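# Flip the four-way tube rack and seat the tubes

## Task

Rotate the four-way rack until the side with four large holes faces up, put it down on the table, then place each tube upright, cap on top, in one of those four large holes.

## Robot and tools

Robot: two arms, left_arm and right_arm, each on its own carriage along one floor track. left_rail is always the carriage at larger y and carries left_arm; right_rail carries right_arm. left_arm has a left hand, right_arm a right hand, each with five fingers (little, ring, middle, index, and a thumb with bend and turn motors).

Scene frame (used by every result): fixed to the table, table top at z = 0, +z up, +x the direction the arms face, +y to their left. The track runs along y at x = 0, y = 0 at its centre; the table starts at x = 0.17 m. Each arm base sits at x = 0, y = its carriage position_m, z = 0.04 m. Anything falling off the table, or set on the track or the metal strip beside it, fails the task.

Hand point: a spot moving with the palm, 0.05 m in front of it and 0.15 m out from the wrist flange. Its own axes: +z along the straight fingers, +y out of the palm, +x across the palm away from the thumb on the right hand (toward the thumb on the left hand). The wrist bracket on the little-finger side and the wrist itself (which can hang below a level hand) may strike things.

execute_actions: argument actions, a list run in order; optional cameras (list of names, ["all"], or []). Each action may hold rows, steps (1 to 450 control steps of 1/30 s, default 15), until, and device commands. rows is up to 15 rows, one per control step. Every row is one flat list of 28 numbers in [-1, 1] covering both arms: left_arm dx, dy, dz, rx, ry, rz, then left_gripper little, ring, middle, index, thumb_bend, thumb_turn, force_limit, speed, then the same 14 for right_arm/right_gripper. dx..rz are an offset (not a pose) from that arm's Hand target as it stood when the action began, expressed in that Hand target's own axes; every row counts from the same start, not from the previous row. Scale: 1.0 = 0.6 m for dx, dy, dz and 180 degrees for the rotation vector rx, ry, rz. All zeros re-requests the current Hand target. Finger values are absolute targets: +1 open/straight, -1 closed; thumb_turn +1 beside the palm, -1 across it opposite the fingers. force_limit maps -1..+1 to about 0..10 N at the fingertip (15 N thumb); speed maps -1 to nearly still, +0.48 and above to full. Use speed -0.94 or lower for a gentle grip. To leave a hand unchanged, resend its last commanded eight numbers. For a gentle start ramp offsets by small amounts per row (0.01 per row is about 0.18 m/s). After the rows, arms keep heading to the last row's target for the remaining steps.

Rail commands go inside an action: {"left_rail": {"position_m": x}} where position_m is an absolute place on the track in metres (left_rail -0.8 to 1.5, right_rail -1.5 to 0.8), plus optional speed_m_s (0.01 to 1) and acceleration_factor (0.1 to 1), or {"stop": true}. Then wait with an action like {"steps": n, "until": {"left_rail": {"position_status": ["!=", "moving"]}}}. Keep the carriages at least about 0.78 m apart. A drive carries its arm along; let it arrive before placing the hand. until tests only rail fields, or {"all"/"any": {"status": "ended"}}.

move: target is one 28-number row or a list of up to 15 rows, same layout and scale as above, every row an offset from the Hand targets at the move's start. Hand points follow straight paths. speed in m/s (0.002 to 3.2, default 0.25), one value or one per target; blend in m rounds corners; stop_force in N (4 to 120) ends an arm's path on contact; zero (with stop_force) rezeroes the force baseline; blocking=false returns early. Result adds a move: line (done, off_target, held, fault, moving, and limits such as paced or held). Do not use stop_force for paths that rotate the hand, or to back off a surface already pressed. Steer clear of an arm's own base.

wait: seconds 0 to 10, arms hold. stop: brakes a running move. zoom_image: camera (cam_high, cam_bench_left, cam_bench_mid, cam_bench_right, cam_left_wrist, cam_right_wrist) and region [x0, y0, x1, y1] in pixels, at most 504 by 504. show_instructions: shows the reference pages. zero_wrist_force: arm left_arm or right_arm. finished_scene: scene number (1 or 2); ends the scene for good.

Results: per arm end_effector_position (m), end_effector_quat_wxyz, velocities; Hand target (base for next offsets); Joint positions and velocities (rail first, then six joints); joint torques; Wrist force/torque in the hand's axes; hand_measured, hand_stopped_by (moving, target, force, stalled, fault), hand_load_n (near 0 means a lost grip), hand_force_limit, hand_speed; rail position_m, position_status (moving, done, contact_stop, time_out, stopped, stopped_with_arm, stopped_for_other_arm, stopped_for_other_carriage) and position_answer (taken, not_taken). Messages such as pose unreachable, MOTOR HOT, or fault lines may appear.

Avoid: commanding targets past a firm contact (arms are stiff; about 150 N or a joint torque limit causes a 10 s stop), fast impacts, arm-to-arm contact, letting parts drop or be released while moving, straining fingers with heavy or swung loads, and long holds with a stretched arm (overheating brakes the arm). A grip works across roughly 0.035 to 0.065 m with the thumb across the palm.

Each tool is called after ">>>" by a JSON object that holds its "method" and its "body", one argument or row to a line.

Reference images:

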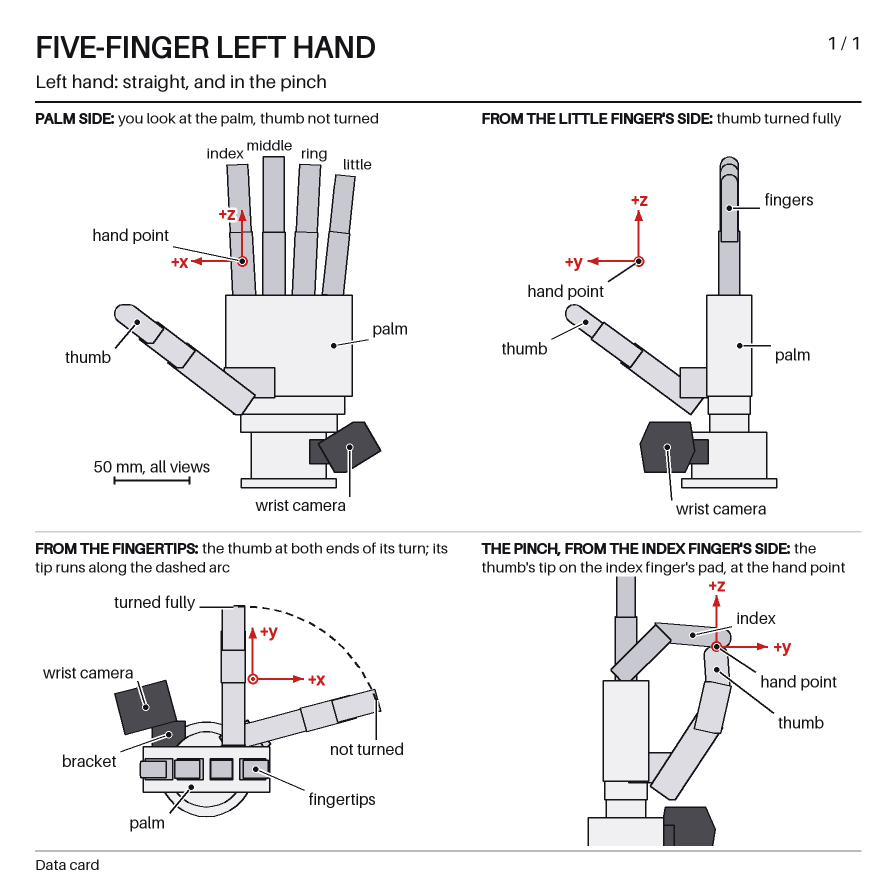

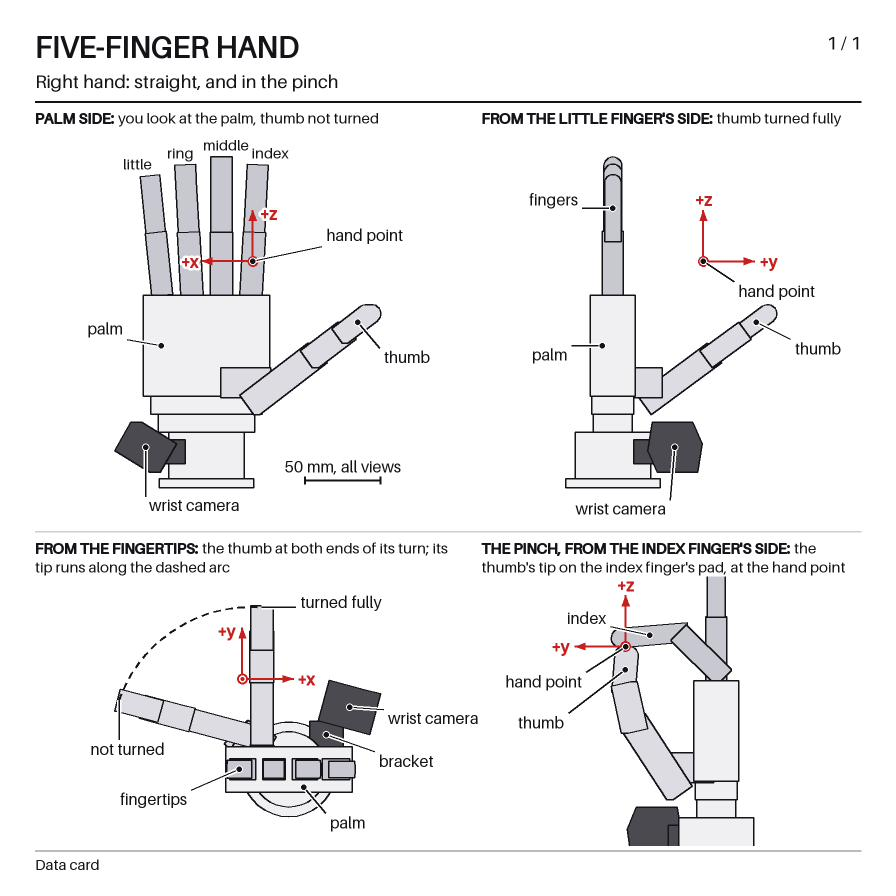

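## Session

>>> {"method": "execute_actions", "body": {
  "actions": []
}}

Scene clock: 0.00 s.
left_arm: end_effector_position=(+0.3860, +1.4686, +0.6206) hand_measured=(+1.000, +1.000, +1.000, +1.000, +1.000, +1.000) hand_load_n=(+0.0, -0.5, +0.0, +0.0, +0.0, +0.0) hand_stopped_by=(target, target, target, target, target, target) hand_force_limit=0.00 hand_speed=-0.80 end_effector_quat_wxyz=(+0.000, +1.000, +0.000, +0.000) | right_arm: end_effector_position=(+0.3860, -0.6510, +0.6206) hand_measured=(+1.000, +1.000, +1.000, +1.000, +1.000, +1.000) hand_load_n=(+0.0, +0.0, +0.0, +0.0, +0.0, +0.0) hand_stopped_by=(target, target, target, target, target, target) hand_force_limit=0.00 hand_speed=-0.80 end_effector_quat_wxyz=(+0.000, +0.000, +1.000, +0.000)
Joint positions: left_arm=[1.45 -0.281 -1.782 1.662 1.69 1.571 1.29] | right_arm=[-0.79 -0.281 -1.782 1.662 1.69 1.571 -1.851]
Joint velocities: within noise
Joint torques (N m): no reading
Wrist force (N): no reading
Wrist torque (N m): no reading
Wrist force, peak (N): no reading
Hand target: left_arm +0.3860, +1.4686, +0.6206; +0.000, +1.000, +0.000, +0.000 | right_arm +0.3860, -0.6510, +0.6206; +0.000, +0.000, +1.000, +0.000
left_rail: position_m=1.450 position_status=done
right_rail: position_m=-0.790 position_status=done

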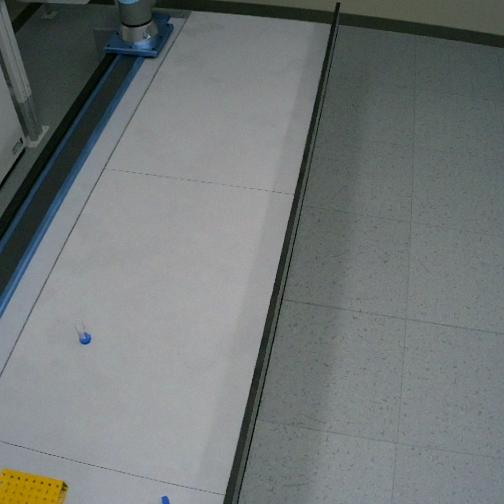

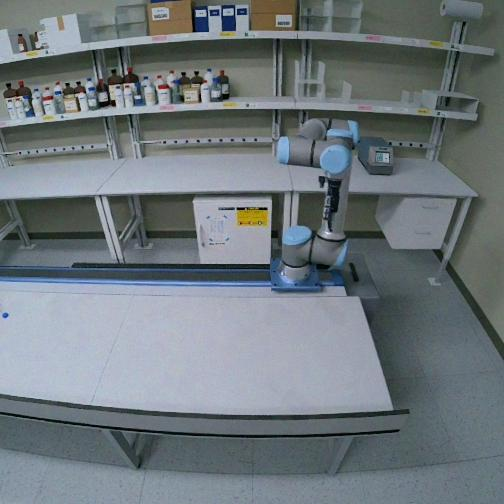

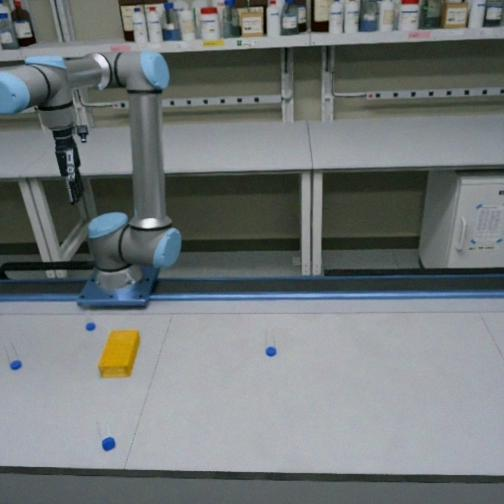

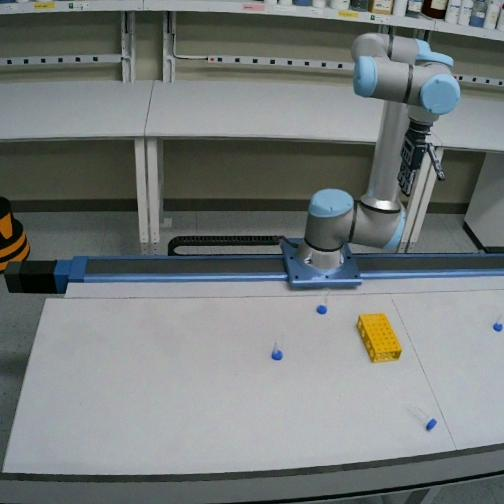

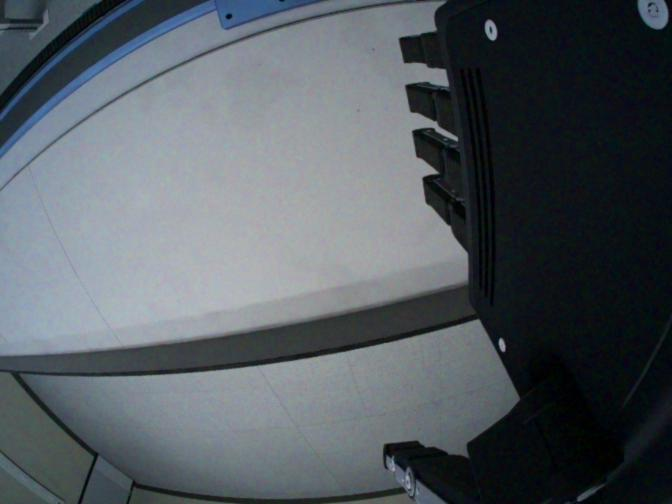

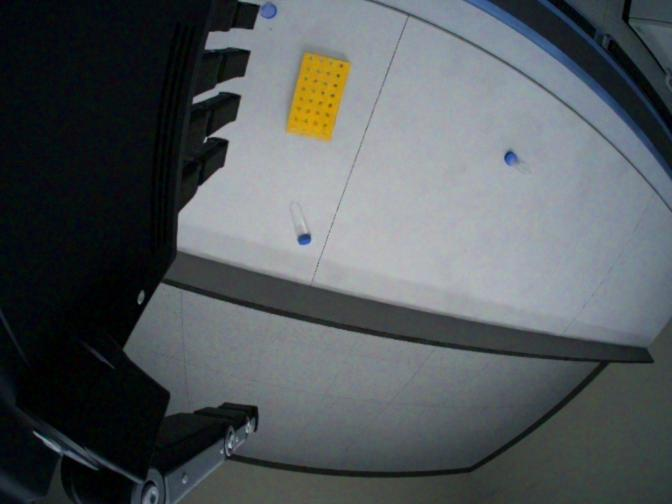

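>>> {"method": "zoom_image", "body": {
  "camera": "cam_right_wrist",
  "region": [230, 0, 430, 150]
}}

>>> {"method": "zoom_image", "body": {
  "camera": "cam_bench_mid",
  "region": [0, 300, 300, 480]
}}

>>> {"method": "zoom_image", "body": {
  "camera": "cam_bench_right",
  "region": [250, 280, 504, 460]
}}

>>> {"method": "zoom_image", "body": {
  "camera": "cam_right_wrist",
  "region": [250, 150, 350, 270]
}}

Scaled by 2.520 from the camera's 672x504 image, which has a finer 960x720 frame.

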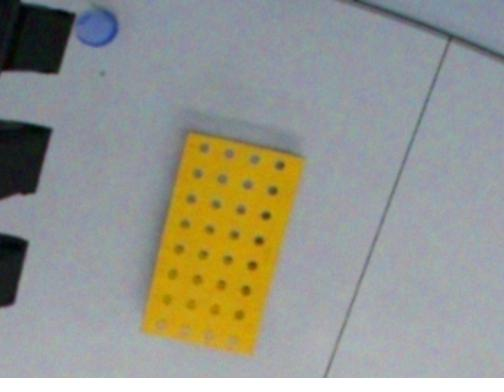

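Scaled by 1.680 from the camera's 504x504 image, which has a finer 720x720 frame.

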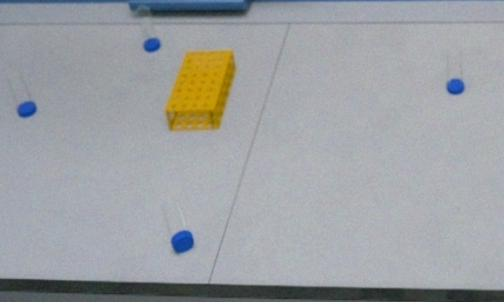

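Scaled by 1.984 from the camera's 504x504 image, which has a finer 720x720 frame.

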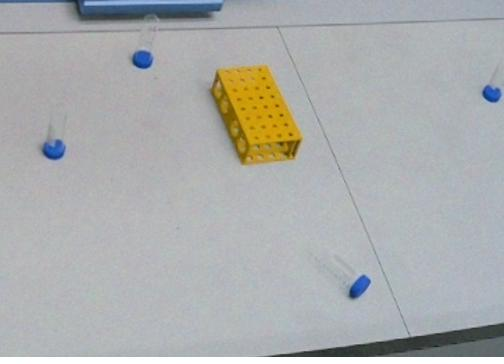

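Scaled by 4.200 from the camera's 672x504 image, which has a finer 960x720 frame.

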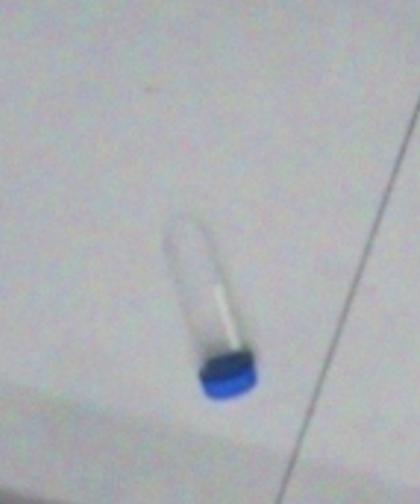

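>>> {"method": "zoom_image", "body": {
  "camera": "cam_bench_right",
  "region": [250, 285, 350, 375]
}}

>>> {"method": "zoom_image", "body": {
  "camera": "cam_bench_mid",
  "region": [0, 305, 120, 385]
}}

>>> {"method": "zoom_image", "body": {
  "camera": "cam_bench_mid",
  "region": [230, 315, 310, 375]
}}

>>> {"method": "zoom_image", "body": {
  "camera": "cam_right_wrist",
  "region": [480, 130, 560, 190]
}}

>>> {"method": "zoom_image", "body": {
  "camera": "cam_bench_right",
  "region": [340, 300, 420, 370]
}}

>>> {"method": "zoom_image", "body": {
  "camera": "cam_bench_mid",
  "region": [80, 320, 160, 390]
}}

Scaled by 5.040 from the camera's 504x504 image, which has a finer 720x720 frame.

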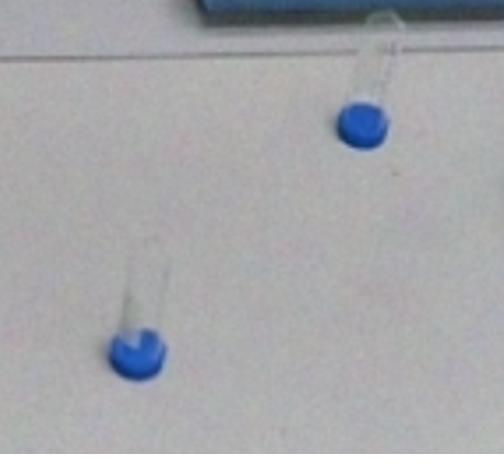

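Scaled by 4.200 from the camera's 504x504 image, which has a finer 720x720 frame.

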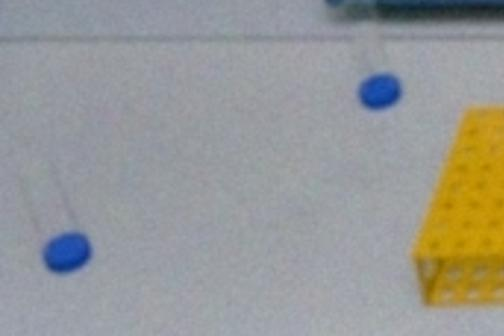

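Scaled by 6.300 from the camera's 504x504 image, which has a finer 720x720 frame.

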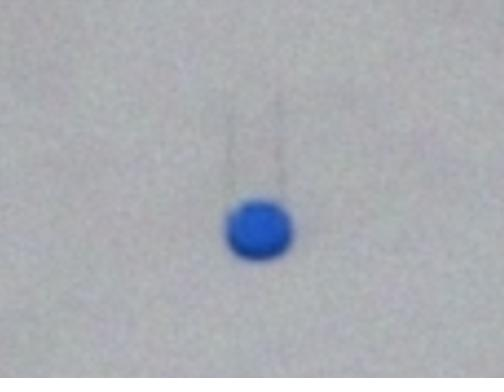

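Scaled by 6.300 from the camera's 672x504 image, which has a finer 960x720 frame.

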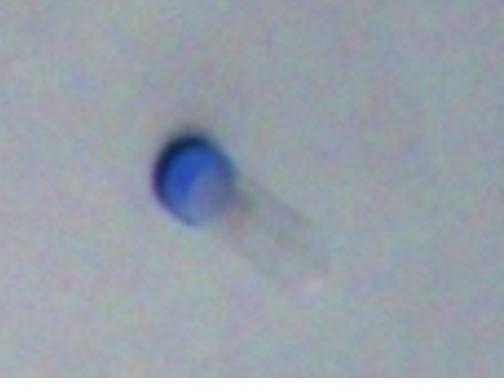

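Scaled by 6.300 from the camera's 504x504 image, which has a finer 720x720 frame.

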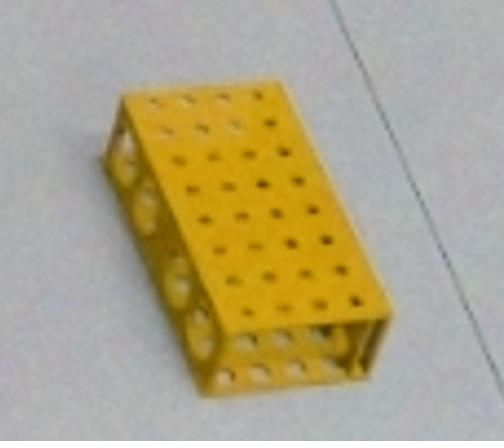

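Scaled by 6.300 from the camera's 504x504 image, which has a finer 720x720 frame.

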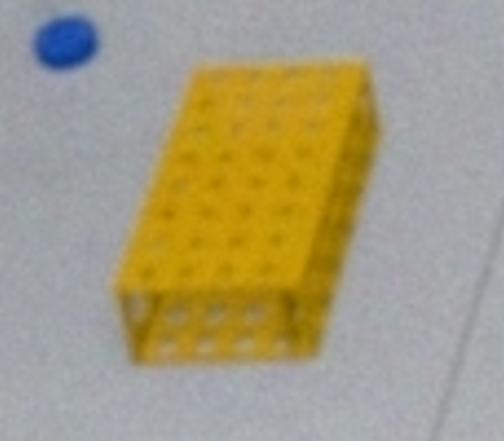

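>>> {"method": "execute_actions", "body": {
  "actions": [
    {"right_rail": {"position_m": -1.15, "speed_m_s": 0.4, "acceleration_factor": 0.5}, "steps": 150, "until": {"right_rail": {"position_status": ["!=", "moving"]}}}
  ],
  "cameras": ["cam_right_wrist"]
}}

Scene clock: 373.50 s.
left_arm: end_effector_position=(+0.3860, +1.4686, +0.6206) hand_measured=(+1.000, +1.000, +1.000, +1.000, +1.000, +1.000) hand_load_n=(+0.0, +0.0, +0.0, +0.0, +0.0, +0.0) hand_stopped_by=(target, target, target, target, target, target) hand_force_limit=0.00 hand_speed=-0.80 end_effector_quat_wxyz=(+0.000, +1.000, +0.000, +0.000) | right_arm: end_effector_position=(+0.3860, -1.0109, +0.6206) hand_measured=(+1.000, +1.000, +1.000, +1.000, +1.000, +1.000) hand_load_n=(+0.0, +0.0, +0.0, +0.0, +0.0, +0.0) hand_stopped_by=(target, target, target, target, target, target) hand_force_limit=0.00 hand_speed=-0.80 end_effector_quat_wxyz=(+0.000, +0.000, +1.000, +0.000)
Joint positions: left_arm=[1.45 -0.281 -1.782 1.662 1.69 1.571 1.29] | right_arm=[-1.15 -0.281 -1.782 1.662 1.69 1.571 -1.851]
Joint torques (N m): left_arm=[0.33 -18.36 -41.3 4.15 0.13 0.21] | right_arm=[-0.2 -17.9 -37.6 4.02 -0.08 -0.05]
Wrist force (N): left_arm=[0.4 0.3 0.5] | right_arm=[0.0 0.2 0.0]
Wrist torque (N m): left_arm=[0.01 -0.05 0.00] | right_arm=[0.03 0.00 0.01]
Wrist force, peak (N): left_arm=[0.4 0.4 0.7] | right_arm=[0.0 0.7 0.0]
Hand target: left_arm +0.3860, +1.4686, +0.6206; +0.000, +1.000, +0.000, +0.000 | right_arm +0.3860, -1.0109, +0.6206; +0.000, +0.000, +1.000, +0.000
left_rail: position_m=1.450 position_status=done
right_rail: position_m=-1.150 speed_m_s=0.40 position_status=done
camera_calibration:
cam_right_wrist: T_world_to_cam=[[-0.287078, 0.957883, -0.00686828, 1.08592], [0.793752, 0.24189, 0.558075, -0.416747], [0.536231, 0.154759, -0.829762, 0.577665], [0, 0, 0, 1]] pos_world=[0.332775, -1.02877, 0.719359]
Images, in order (width x height): cam_right_wrist 672x504.

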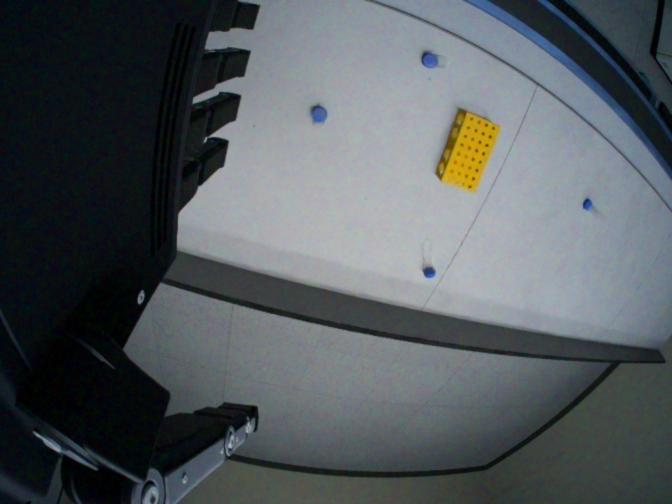

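>>> {"method": "zoom_image", "body": {
  "camera": "cam_right_wrist",
  "region": [420, 40, 520, 210]
}}

>>> {"method": "zoom_image", "body": {
  "camera": "cam_right_wrist",
  "region": [300, 90, 350, 140]
}}

Scaled by 2.965 from the camera's 672x504 image, which has a finer 960x720 frame.

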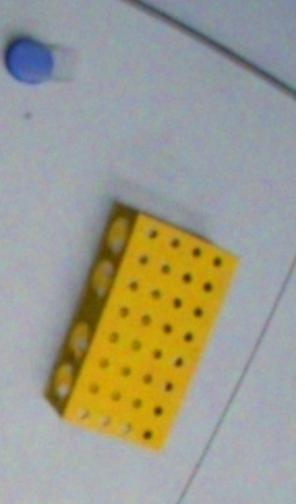

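Scaled by 10.080 from the camera's 672x504 image, which has a finer 960x720 frame.

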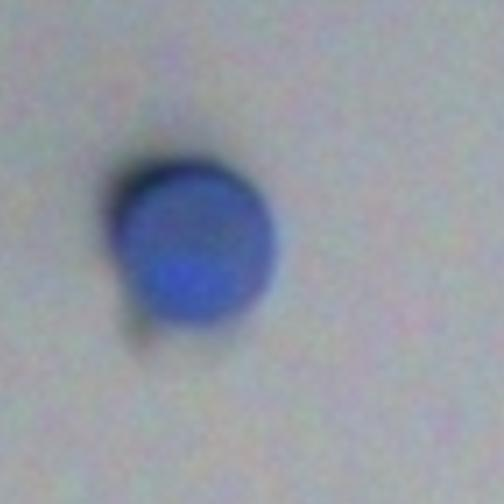

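>>> {"method": "move", "body": {
  "target": [
    [0,0,0,0,0,0,1,1,1,1,1,1,0,-0.8,-0.016,0.09,0.3,0,0,0.5,-1,1,-1,1,-1,-1,0,0],
    [0,0,0,0,0,0,1,1,1,1,1,1,0,-0.8,-0.0317,0.185,0.5,0,0,1,-1,1,-1,1,-1,-1,0,0],
    [0,0,0,0,0,0,1,1,1,1,1,1,0,-0.8,-0.0317,0.185,0.75,0,0.4617,0.887,-1,1,-1,1,-1,-1,0,0]
  ],
  "blend": 0.03,
  "speed": 0.4,
  "cameras": ["cam_right_wrist", "cam_bench_right"]
}}

Scene clock: 447.93 s.
left_arm: end_effector_position=(+0.3860, +1.4686, +0.6206) hand_measured=(+1.000, +1.000, +1.000, +1.000, +1.000, +1.000) hand_load_n=(+0.0, +0.0, +0.0, +0.0, +0.0, +0.0) hand_stopped_by=(target, target, target, target, target, target) hand_force_limit=0.00 hand_speed=-0.80 end_effector_quat_wxyz=(+0.000, +1.000, +0.000, +0.000) | right_arm: end_effector_position=(+0.4050, -0.8999, +0.1707) hand_measured=(-1.000, +1.000, -1.000, +1.000, -0.314, -0.728) hand_load_n=(+0.0, +0.0, -3.0, +0.0, +12.0, +13.5) hand_stopped_by=(target, target, target, target, force, force) hand_force_limit=0.00 hand_speed=0.00 end_effector_quat_wxyz=(-0.462, +0.887, +0.000, +0.000)
Joint positions: left_arm=[1.45 -0.281 -1.782 1.662 1.69 1.571 1.29] | right_arm=[-1.15 -0.256 -1.252 2.217 0.953 0.656 1.142]
Joint torques (N m): left_arm=[2.17 -21.02 -42.86 4.21 -0.12 -0.57] | right_arm=[-16.85 -32.18 -11.82 7.86 -3.05 -2.93]
Wrist force (N): left_arm=[0.0 0.3 0.8] | right_arm=[-0.1 1.5 -1.5]
Wrist torque (N m): left_arm=[0.00 0.03 -0.02] | right_arm=[0.26 0.13 0.28]
Wrist force, peak (N): left_arm=[0.6 0.0 0.8] | right_arm=[0.1 2.3 -0.9]
Hand target: left_arm +0.3860, +1.4686, +0.6206; +0.000, +1.000, +0.000, +0.000 | right_arm +0.4050, -0.8999, +0.1706; -0.462, +0.887, +0.000, +0.000
Off the commanded pose: left_arm 0.000 m, 0 deg | right_arm 0.000 m, 0 deg.
left_rail: position_m=1.450 position_status=done
right_rail: position_m=-1.150 speed_m_s=0.40 position_status=done
move: done
camera_calibration:
cam_right_wrist: T_world_to_cam=[[0.287152, -0.544005, -0.788417, -0.468746], [-0.793723, -0.595902, 0.122086, -0.24416], [-0.536235, 0.590727, -0.602904, 0.96491], [0, 0, 0, 1]] pos_world=[0.458225, -0.970494, 0.241989]
Images, in order (width x height): cam_bench_right 504x504, cam_right_wrist 672x504.

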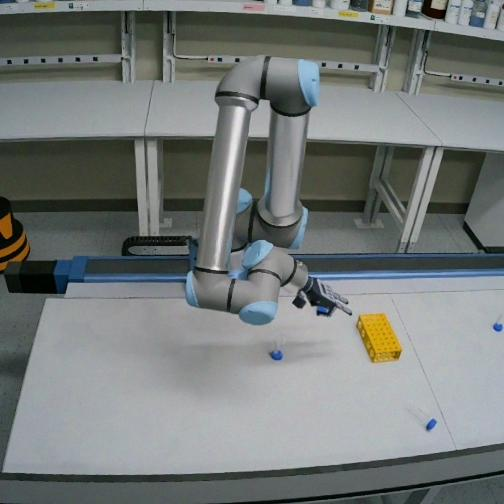

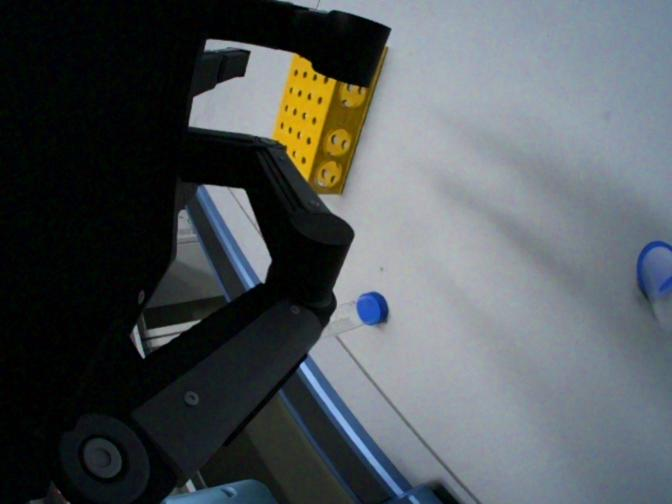

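>>> {"method": "zoom_image", "body": {
  "camera": "cam_right_wrist",
  "region": [120, 0, 420, 220]
}}

>>> {"method": "zoom_image", "body": {
  "camera": "cam_bench_right",
  "region": [260, 230, 420, 390]
}}

Scaled by 1.680 from the camera's 672x504 image, which has a finer 960x720 frame.

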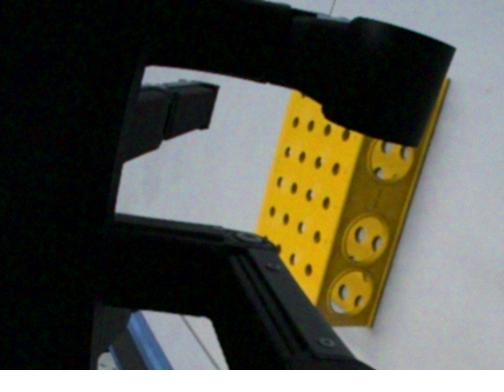

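Scaled by 3.150 from the camera's 504x504 image, which has a finer 720x720 frame.

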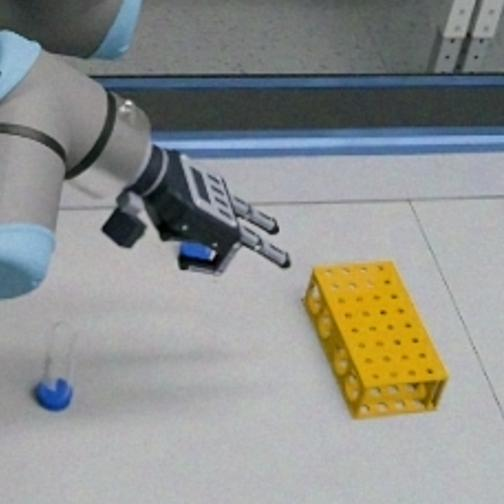

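>>> {"method": "move", "body": {
  "target": [0,0,0,0,0,0,1,1,1,1,1,1,0,-0.8,0,-0.341,-0.239,0,0,0,-1,1,-1,1,-0.1,-0.6,0,0],
  "speed": 0.4
}}

>>> {"method": "execute_actions", "body": {
  "actions": [
    {"right_rail": {"position_m": -1.4}, "steps": 150, "until": {"right_rail": {"position_status": ["!=", "moving"]}}}
  ]
}}

Scene clock: 579.27 s.
left_arm: end_effector_position=(+0.3860, +1.4686, +0.6206) hand_measured=(+1.000, +1.000, +1.000, +1.000, +1.000, +1.000) hand_load_n=(+0.0, +0.0, +0.0, +0.0, +0.0, +0.0) hand_stopped_by=(target, target, target, target, target, target) hand_force_limit=0.00 hand_speed=-0.80 end_effector_quat_wxyz=(+0.000, +1.000, +0.000, +0.000) | right_arm: end_effector_position=(+0.4050, -0.9000, +0.4204) hand_measured=(-1.000, +1.000, -1.000, +1.000, -0.100, -0.600) hand_load_n=(+0.0, -0.5, +0.5, +0.0, +0.0, +0.0) hand_stopped_by=(target, target, target, target, target, target) hand_force_limit=0.00 hand_speed=0.00 end_effector_quat_wxyz=(-0.462, +0.887, +0.000, +0.000)
Joint positions: left_arm=[1.45 -0.281 -1.782 1.662 1.69 1.571 1.29] | right_arm=[-1.15 -0.257 -1.564 2.019 1.463 0.656 1.142]
Joint torques (N m): left_arm=[1.15 -20.12 -43.13 4.42 -0.05 -0.66] | right_arm=[-14.58 -40.13 -42.36 8.3 0.58 -3.26]
Wrist force (N): left_arm=[0.0 0.2 0.5] | right_arm=[0.3 1.6 -1.3]
Wrist torque (N m): left_arm=[0.00 0.01 -0.01] | right_arm=[0.24 0.04 0.29]
Wrist force, peak (N): left_arm=[0.6 0.0 0.7] | right_arm=[-0.1 2.9 -0.6]
Hand target: left_arm +0.3860, +1.4686, +0.6206; +0.000, +1.000, +0.000, +0.000 | right_arm +0.4050, -0.9000, +0.4205; -0.462, +0.887, +0.000, +0.000
Off the commanded pose: left_arm 0.000 m, 0 deg | right_arm 0.000 m, 0 deg.
left_rail: position_m=1.450 position_status=done
right_rail: position_m=-1.150 speed_m_s=0.40 position_status=done
move: done

Scene clock: 581.50 s.
left_arm: end_effector_position=(+0.3860, +1.4686, +0.6206) hand_measured=(+1.000, +1.000, +1.000, +1.000, +1.000, +1.000) hand_load_n=(+0.0, +0.0, +0.0, +0.0, +0.0, +0.0) hand_stopped_by=(target, target, target, target, target, target) hand_force_limit=0.00 hand_speed=-0.80 end_effector_quat_wxyz=(+0.000, +1.000, +0.000, +0.000) | right_arm: end_effector_position=(+0.4050, -1.1500, +0.4205) hand_measured=(-1.000, +1.000, -1.000, +1.000, -0.100, -0.600) hand_load_n=(+0.0, +0.0, +0.0, +0.0, +0.0, +0.0) hand_stopped_by=(target, target, target, target, target, target) hand_force_limit=0.00 hand_speed=0.00 end_effector_quat_wxyz=(-0.462, +0.887, +0.000, +0.000)
Joint positions: left_arm=[1.45 -0.281 -1.782 1.662 1.69 1.571 1.29] | right_arm=[-1.4 -0.257 -1.564 2.019 1.464 0.656 1.142]
Joint torques (N m): left_arm=[1.08 -22.64 -42.14 4.33 -0.23 -0.69] | right_arm=[-7.42 -38.67 -41.88 7.99 0.16 -3.58]
Wrist force (N): left_arm=[0.1 0.0 0.2] | right_arm=[-0.2 1.7 -1.0]
Wrist torque (N m): left_arm=[-0.01 -0.01 0.00] | right_arm=[0.25 0.11 0.26]
Wrist force, peak (N): left_arm=[0.5 0.0 0.9] | right_arm=[0.1 2.0 -1.4]
Hand target: left_arm +0.3860, +1.4686, +0.6206; +0.000, +1.000, +0.000, +0.000 | right_arm +0.4050, -1.1500, +0.4205; -0.462, +0.887, +0.000, +0.000
Off the commanded pose: left_arm 0.000 m, 0 deg | right_arm 0.000 m, 0 deg.
left_rail: position_m=1.450 position_status=done
right_rail: position_m=-1.400 speed_m_s=0.40 position_status=done

>>> {"method": "move", "body": {
  "target": [0,0,0,0,0,0,1,1,1,1,1,1,0,-0.8,-0.0333,0.206,0.7082,0,-0.0137,-0.0096,-1,1,-1,1,-0.1,-0.6,0,0],
  "speed": 0.35,
  "cameras": ["cam_right_wrist", "cam_bench_right", "cam_bench_mid"]
}}

Scene clock: 590.37 s.
left_arm: end_effector_position=(+0.3860, +1.4686, +0.6206) hand_measured=(+1.000, +1.000, +1.000, +1.000, +1.000, +1.000) hand_load_n=(+0.0, +0.0, +0.0, +0.0, +0.0, +0.0) hand_stopped_by=(target, target, target, target, target, target) hand_force_limit=0.00 hand_speed=-0.80 end_effector_quat_wxyz=(+0.000, +1.000, +0.000, +0.000) | right_arm: end_effector_position=(+0.3850, -0.8729, +0.0756) hand_measured=(-1.000, +1.000, -1.000, +1.000, -0.100, -0.600) hand_load_n=(+0.0, +0.0, +0.5, +0.0, +0.0, +0.0) hand_stopped_by=(target, target, target, target, target, target) hand_force_limit=0.00 hand_speed=0.00 end_effector_quat_wxyz=(-0.462, +0.887, +0.023, -0.012)
Joint positions: left_arm=[1.45 -0.281 -1.782 1.662 1.69 1.571 1.29] | right_arm=[-1.4 0.357 -1.113 2.006 0.274 0.674 2.072]
Joint torques (N m): left_arm=[0.67 -19.9 -43.33 4.57 -0.15 -0.53] | right_arm=[17.68 -47.43 -31.59 -1.01 0.64 3.17]
Wrist force (N): left_arm=[-0.2 0.3 0.2] | right_arm=[0.2 1.4 -1.1]
Wrist torque (N m): left_arm=[0.03 0.03 -0.02] | right_arm=[0.21 0.06 0.01]
Wrist force, peak (N): left_arm=[0.6 0.2 0.9] | right_arm=[0.1 1.0 -2.6]
Hand target: left_arm +0.3860, +1.4686, +0.6206; +0.000, +1.000, +0.000, +0.000 | right_arm +0.3850, -0.8728, +0.0755; -0.462, +0.887, +0.023, -0.012
Off the commanded pose: left_arm 0.000 m, 0 deg | right_arm 0.000 m, 0 deg.
left_rail: position_m=1.450 position_status=done
right_rail: position_m=-1.400 speed_m_s=0.40 position_status=done
move: done
camera_calibration:
cam_right_wrist: T_world_to_cam=[[0.315373, -0.528, -0.788515, -0.520141], [-0.761217, -0.636912, 0.12203, -0.280653], [-0.566647, 0.561746, -0.602787, 0.867271], [0, 0, 0, 1]] pos_world=[0.441837, -0.940572, 0.146889]
Images, in order (width x height): cam_bench_mid 504x504, cam_bench_right 504x504, cam_right_wrist 672x504.

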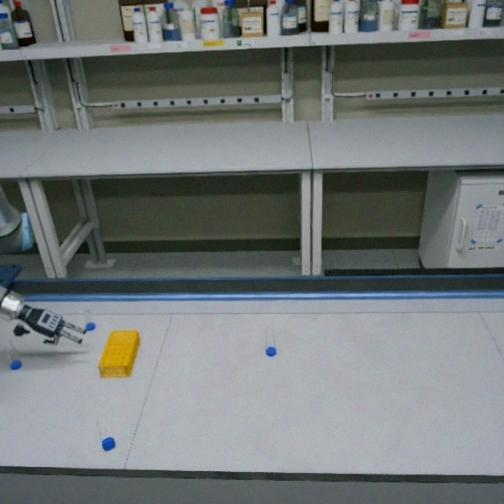

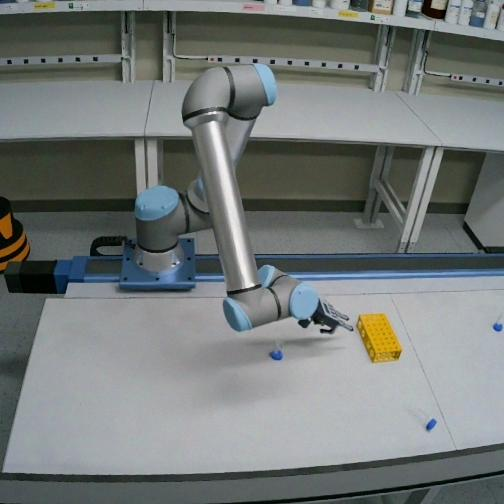

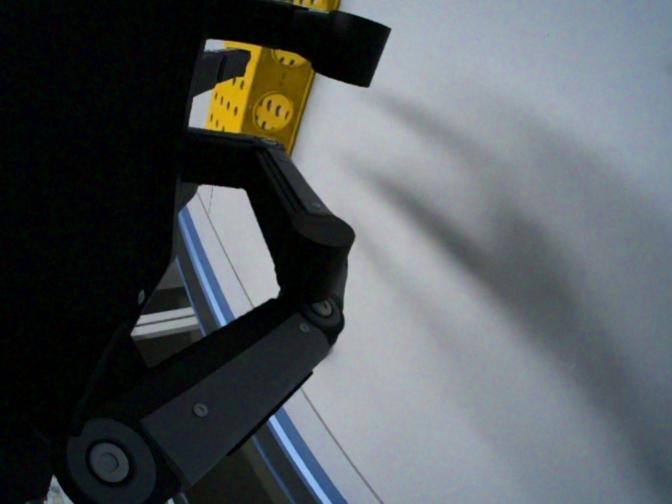

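>>> {"method": "zoom_image", "body": {
  "camera": "cam_bench_right",
  "region": [270, 280, 420, 380]
}}

>>> {"method": "zoom_image", "body": {
  "camera": "cam_bench_mid",
  "region": [0, 280, 160, 390]
}}

>>> {"method": "zoom_image", "body": {
  "camera": "cam_right_wrist",
  "region": [170, 0, 370, 180]
}}

Scaled by 3.360 from the camera's 504x504 image, which has a finer 720x720 frame.

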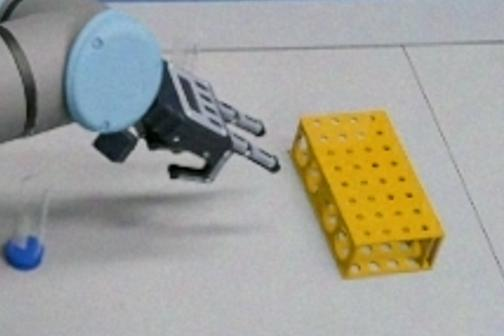

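Scaled by 3.150 from the camera's 504x504 image, which has a finer 720x720 frame.

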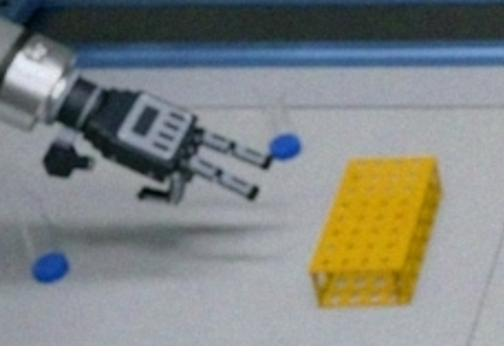

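Scaled by 2.520 from the camera's 672x504 image, which has a finer 960x720 frame.

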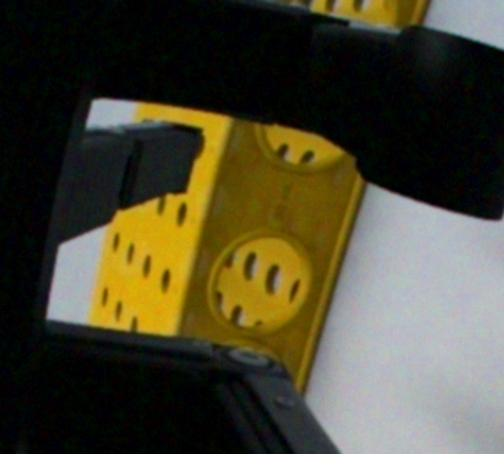

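>>> {"method": "move", "body": {
  "target": [0,0,0,0,0,0,1,1,1,1,1,1,0,-0.8,0.0142,0,0.1333,0,0,0,-1,1,-1,1,-0.1,-0.6,0,0],
  "speed": 0.15,
  "cameras": ["cam_right_wrist", "cam_bench_right", "cam_bench_mid"]
}}

>>> {"method": "zoom_image", "body": {
  "camera": "cam_bench_right",
  "region": [270, 280, 420, 380]
}}

>>> {"method": "zoom_image", "body": {
  "camera": "cam_bench_mid",
  "region": [20, 300, 160, 390]
}}

>>> {"method": "zoom_image", "body": {
  "camera": "cam_right_wrist",
  "region": [170, 0, 370, 180]
}}

Scene clock: 619.77 s.
left_arm: end_effector_position=(+0.3860, +1.4686, +0.6206) hand_measured=(+1.000, +1.000, +1.000, +1.000, +1.000, +1.000) hand_load_n=(+0.0, +0.0, +0.0, +0.0, +0.0, +0.0) hand_stopped_by=(target, target, target, target, target, target) hand_force_limit=0.00 hand_speed=-0.80 end_effector_quat_wxyz=(+0.000, +1.000, +0.000, +0.000) | right_arm: end_effector_position=(+0.3901, -0.8071, +0.0297) hand_measured=(-1.000, +1.000, -1.000, +1.000, -0.100, -0.600) hand_load_n=(+0.0, +0.0, +0.0, +0.0, +0.5, +0.0) hand_stopped_by=(target, target, target, target, target, target) hand_force_limit=0.00 hand_speed=0.00 end_effector_quat_wxyz=(-0.462, +0.887, +0.023, -0.012)
Joint positions: left_arm=[1.45 -0.281 -1.782 1.662 1.69 1.571 1.29] | right_arm=[-1.4 0.464 -1.019 1.927 0.143 0.722 2.221]
Joint torques (N m): left_arm=[1.7 -23 -43.59 4.46 0.11 -1.02] | right_arm=[14.74 -52.61 -31.46 -1.49 0.72 3.51]
Wrist force (N): left_arm=[0.2 -0.4 0.6] | right_arm=[0.0 1.1 -1.3]
Wrist torque (N m): left_arm=[-0.10 -0.02 0.02] | right_arm=[0.16 0.03 0.02]
Wrist force, peak (N): left_arm=[0.1 0.6 1.0] | right_arm=[0.3 1.4 -2.1]
Hand target: left_arm +0.3860, +1.4686, +0.6206; +0.000, +1.000, +0.000, +0.000 | right_arm +0.3901, -0.8070, +0.0296; -0.462, +0.887, +0.023, -0.012
Off the commanded pose: left_arm 0.000 m, 0 deg | right_arm 0.000 m, 0 deg.
left_rail: position_m=1.450 position_status=done
right_rail: position_m=-1.400 speed_m_s=0.40 position_status=done
move: done
camera_calibration:
cam_right_wrist: T_world_to_cam=[[0.315367, -0.528039, -0.788492, -0.523255], [-0.761271, -0.636852, 0.122009, -0.229321], [-0.566578, 0.561778, -0.602822, 0.805531], [0, 0, 0, 1]] pos_world=[0.446837, -0.874872, 0.100989]
Images, in order (width x height): cam_bench_mid 504x504, cam_bench_right 504x504, cam_right_wrist 672x504.

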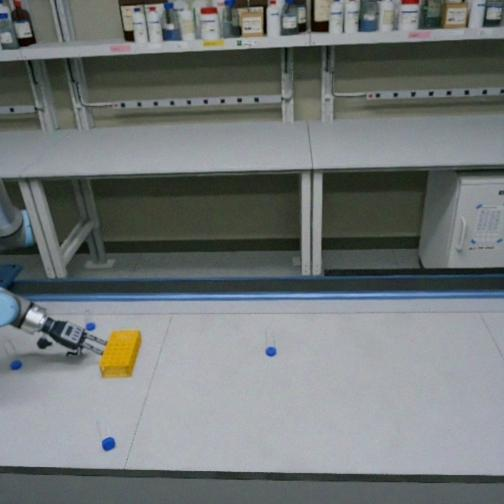

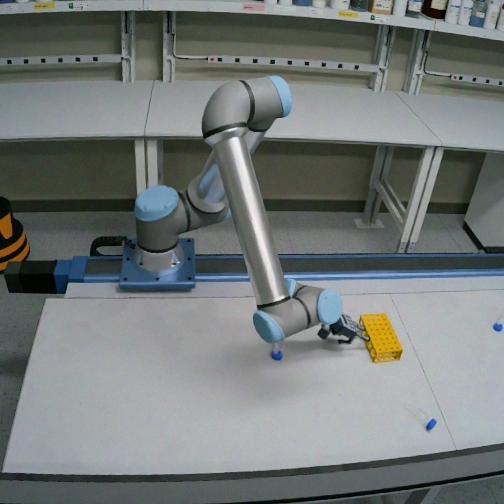

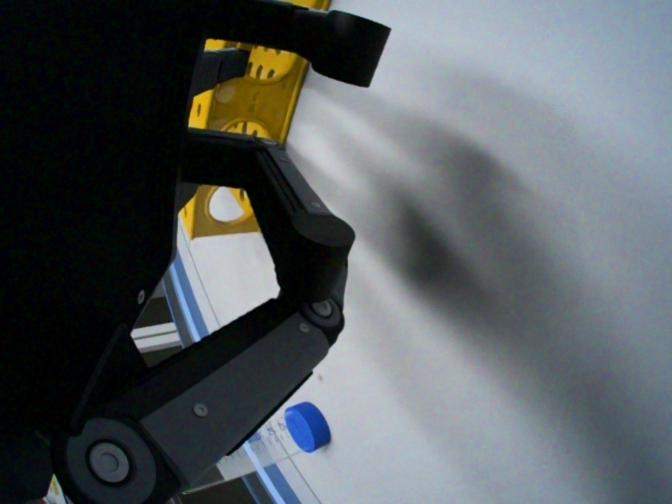

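Scaled by 3.360 from the camera's 504x504 image, which has a finer 720x720 frame.

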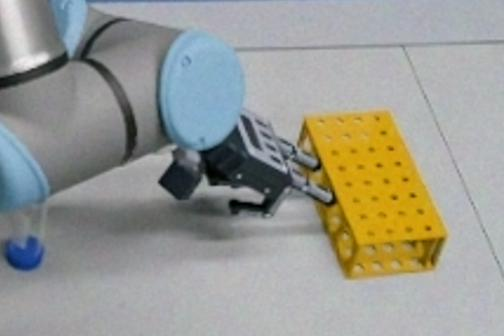

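Scaled by 3.600 from the camera's 504x504 image, which has a finer 720x720 frame.

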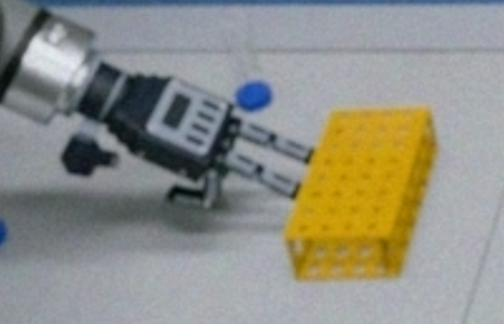

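Scaled by 2.520 from the camera's 672x504 image, which has a finer 960x720 frame.

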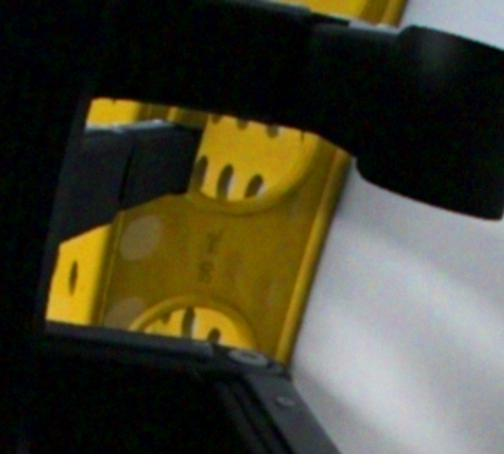

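>>> {"method": "move", "body": {
  "target": [0,0,0,0,0,0,1,1,1,1,1,1,0,-0.8,0.0033,0.0068,0.0843,0,0,0,-1,1,-1,1,-0.1,-0.6,0,0],
  "speed": 0.06,
  "stop_force": 8,
  "cameras": ["cam_right_wrist", "cam_bench_right", "cam_bench_mid"]
}}

>>> {"method": "zoom_image", "body": {
  "camera": "cam_bench_right",
  "region": [270, 280, 420, 380]
}}

>>> {"method": "zoom_image", "body": {
  "camera": "cam_right_wrist",
  "region": [170, 0, 370, 180]
}}

Scene clock: 639.77 s.
left_arm: end_effector_position=(+0.3860, +1.4686, +0.6206) hand_measured=(+1.000, +1.000, +1.000, +1.000, +1.000, +1.000) hand_load_n=(+0.0, +0.0, +0.0, +0.0, +0.0, +0.0) hand_stopped_by=(target, target, target, target, target, target) hand_force_limit=0.00 hand_speed=-0.80 end_effector_quat_wxyz=(+0.000, +1.000, +0.000, +0.000) | right_arm: end_effector_position=(+0.3899, -0.7709, -0.0001) hand_measured=(-1.000, +1.000, -1.000, +1.000, -0.100, -0.600) hand_load_n=(+0.0, +0.5, +0.0, +0.0, -0.5, +0.0) hand_stopped_by=(target, target, target, target, target, target) hand_force_limit=0.00 hand_speed=0.00 end_effector_quat_wxyz=(-0.462, +0.887, +0.023, -0.012)
Joint positions: left_arm=[1.45 -0.281 -1.782 1.662 1.69 1.571 1.29] | right_arm=[-1.4 0.519 -0.961 1.883 0.077 0.75 2.291]
Joint torques (N m): left_arm=[1.52 -21.31 -42.22 4.84 0.05 -1.01] | right_arm=[-15.92 -69.36 -12.05 6.99 -0.91 -3.37]
Wrist force (N): left_arm=[0.1 -0.1 0.5] | right_arm=[0.1 -5.1 -2.5]
Wrist torque (N m): left_arm=[-0.05 -0.01 0.00] | right_arm=[0.51 0.02 0.16]
Wrist force, peak (N): left_arm=[0.6 -0.2 0.8] | right_arm=[-1.8 -17.4 -12.2]
Hand target: left_arm +0.3860, +1.4686, +0.6206; +0.000, +1.000, +0.000, +0.000 | right_arm +0.3899, -0.7709, -0.0001; -0.462, +0.887, +0.023, -0.012 (not the last commanded pose)
Off the commanded pose: left_arm 0.000 m, 0 deg | right_arm 0.004 m, 0 deg.
left_rail: position_m=1.450 position_status=done
right_rail: position_m=-1.400 speed_m_s=0.40 position_status=done
move: contact (right_arm)
camera_calibration:
cam_right_wrist: T_world_to_cam=[[0.315478, -0.527801, -0.788606, -0.527448], [-0.761095, -0.63708, 0.121915, -0.202971], [-0.566752, 0.561743, -0.602692, 0.767213], [0, 0, 0, 1]] pos_world=[0.446737, -0.838673, 0.0711893]
Images, in order (width x height): cam_bench_mid 504x504, cam_bench_right 504x504, cam_right_wrist 672x504.

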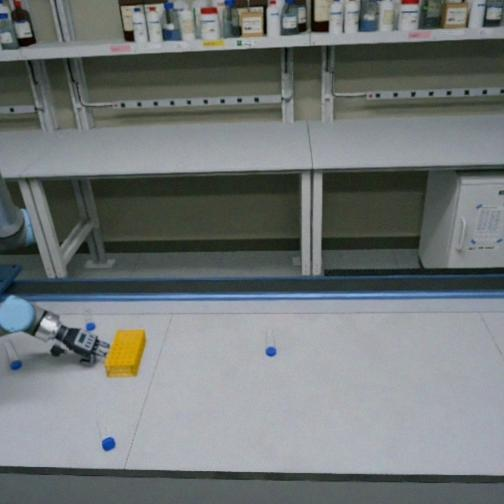

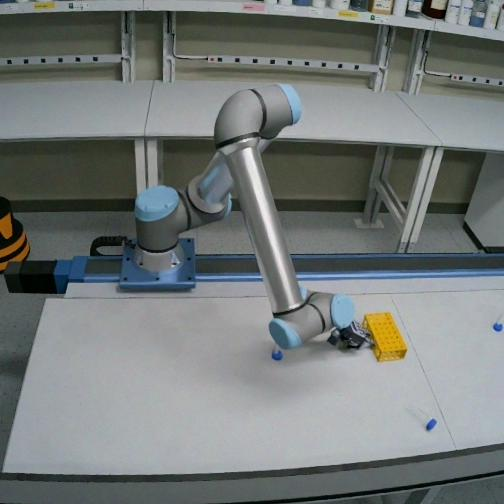

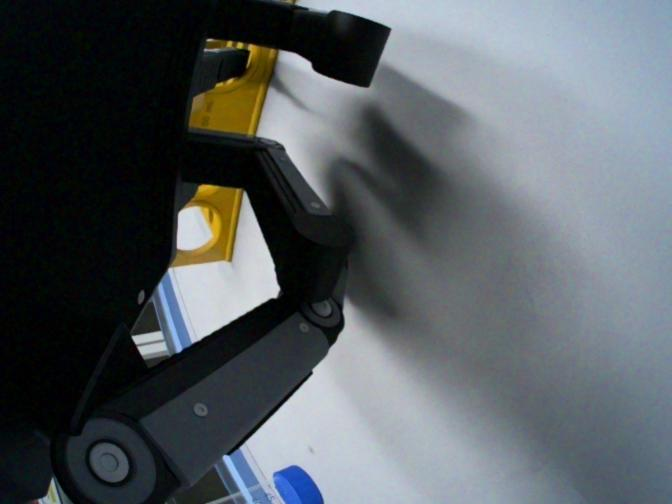

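Scaled by 3.360 from the camera's 504x504 image, which has a finer 720x720 frame.

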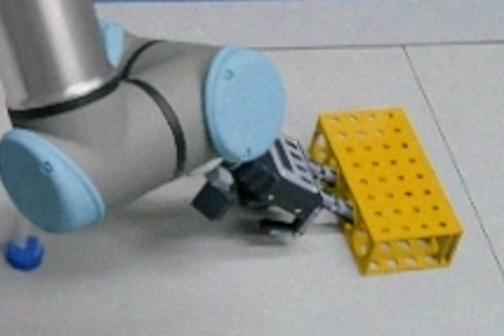

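Scaled by 2.520 from the camera's 672x504 image, which has a finer 960x720 frame.

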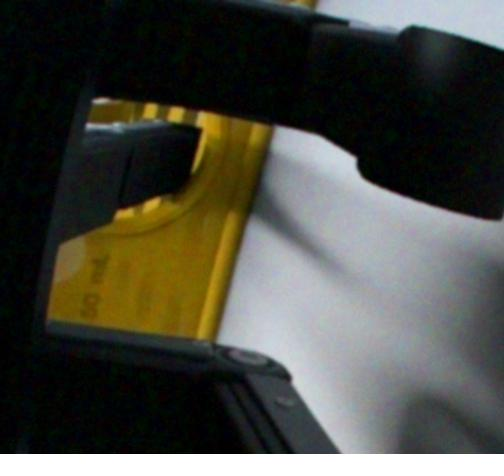

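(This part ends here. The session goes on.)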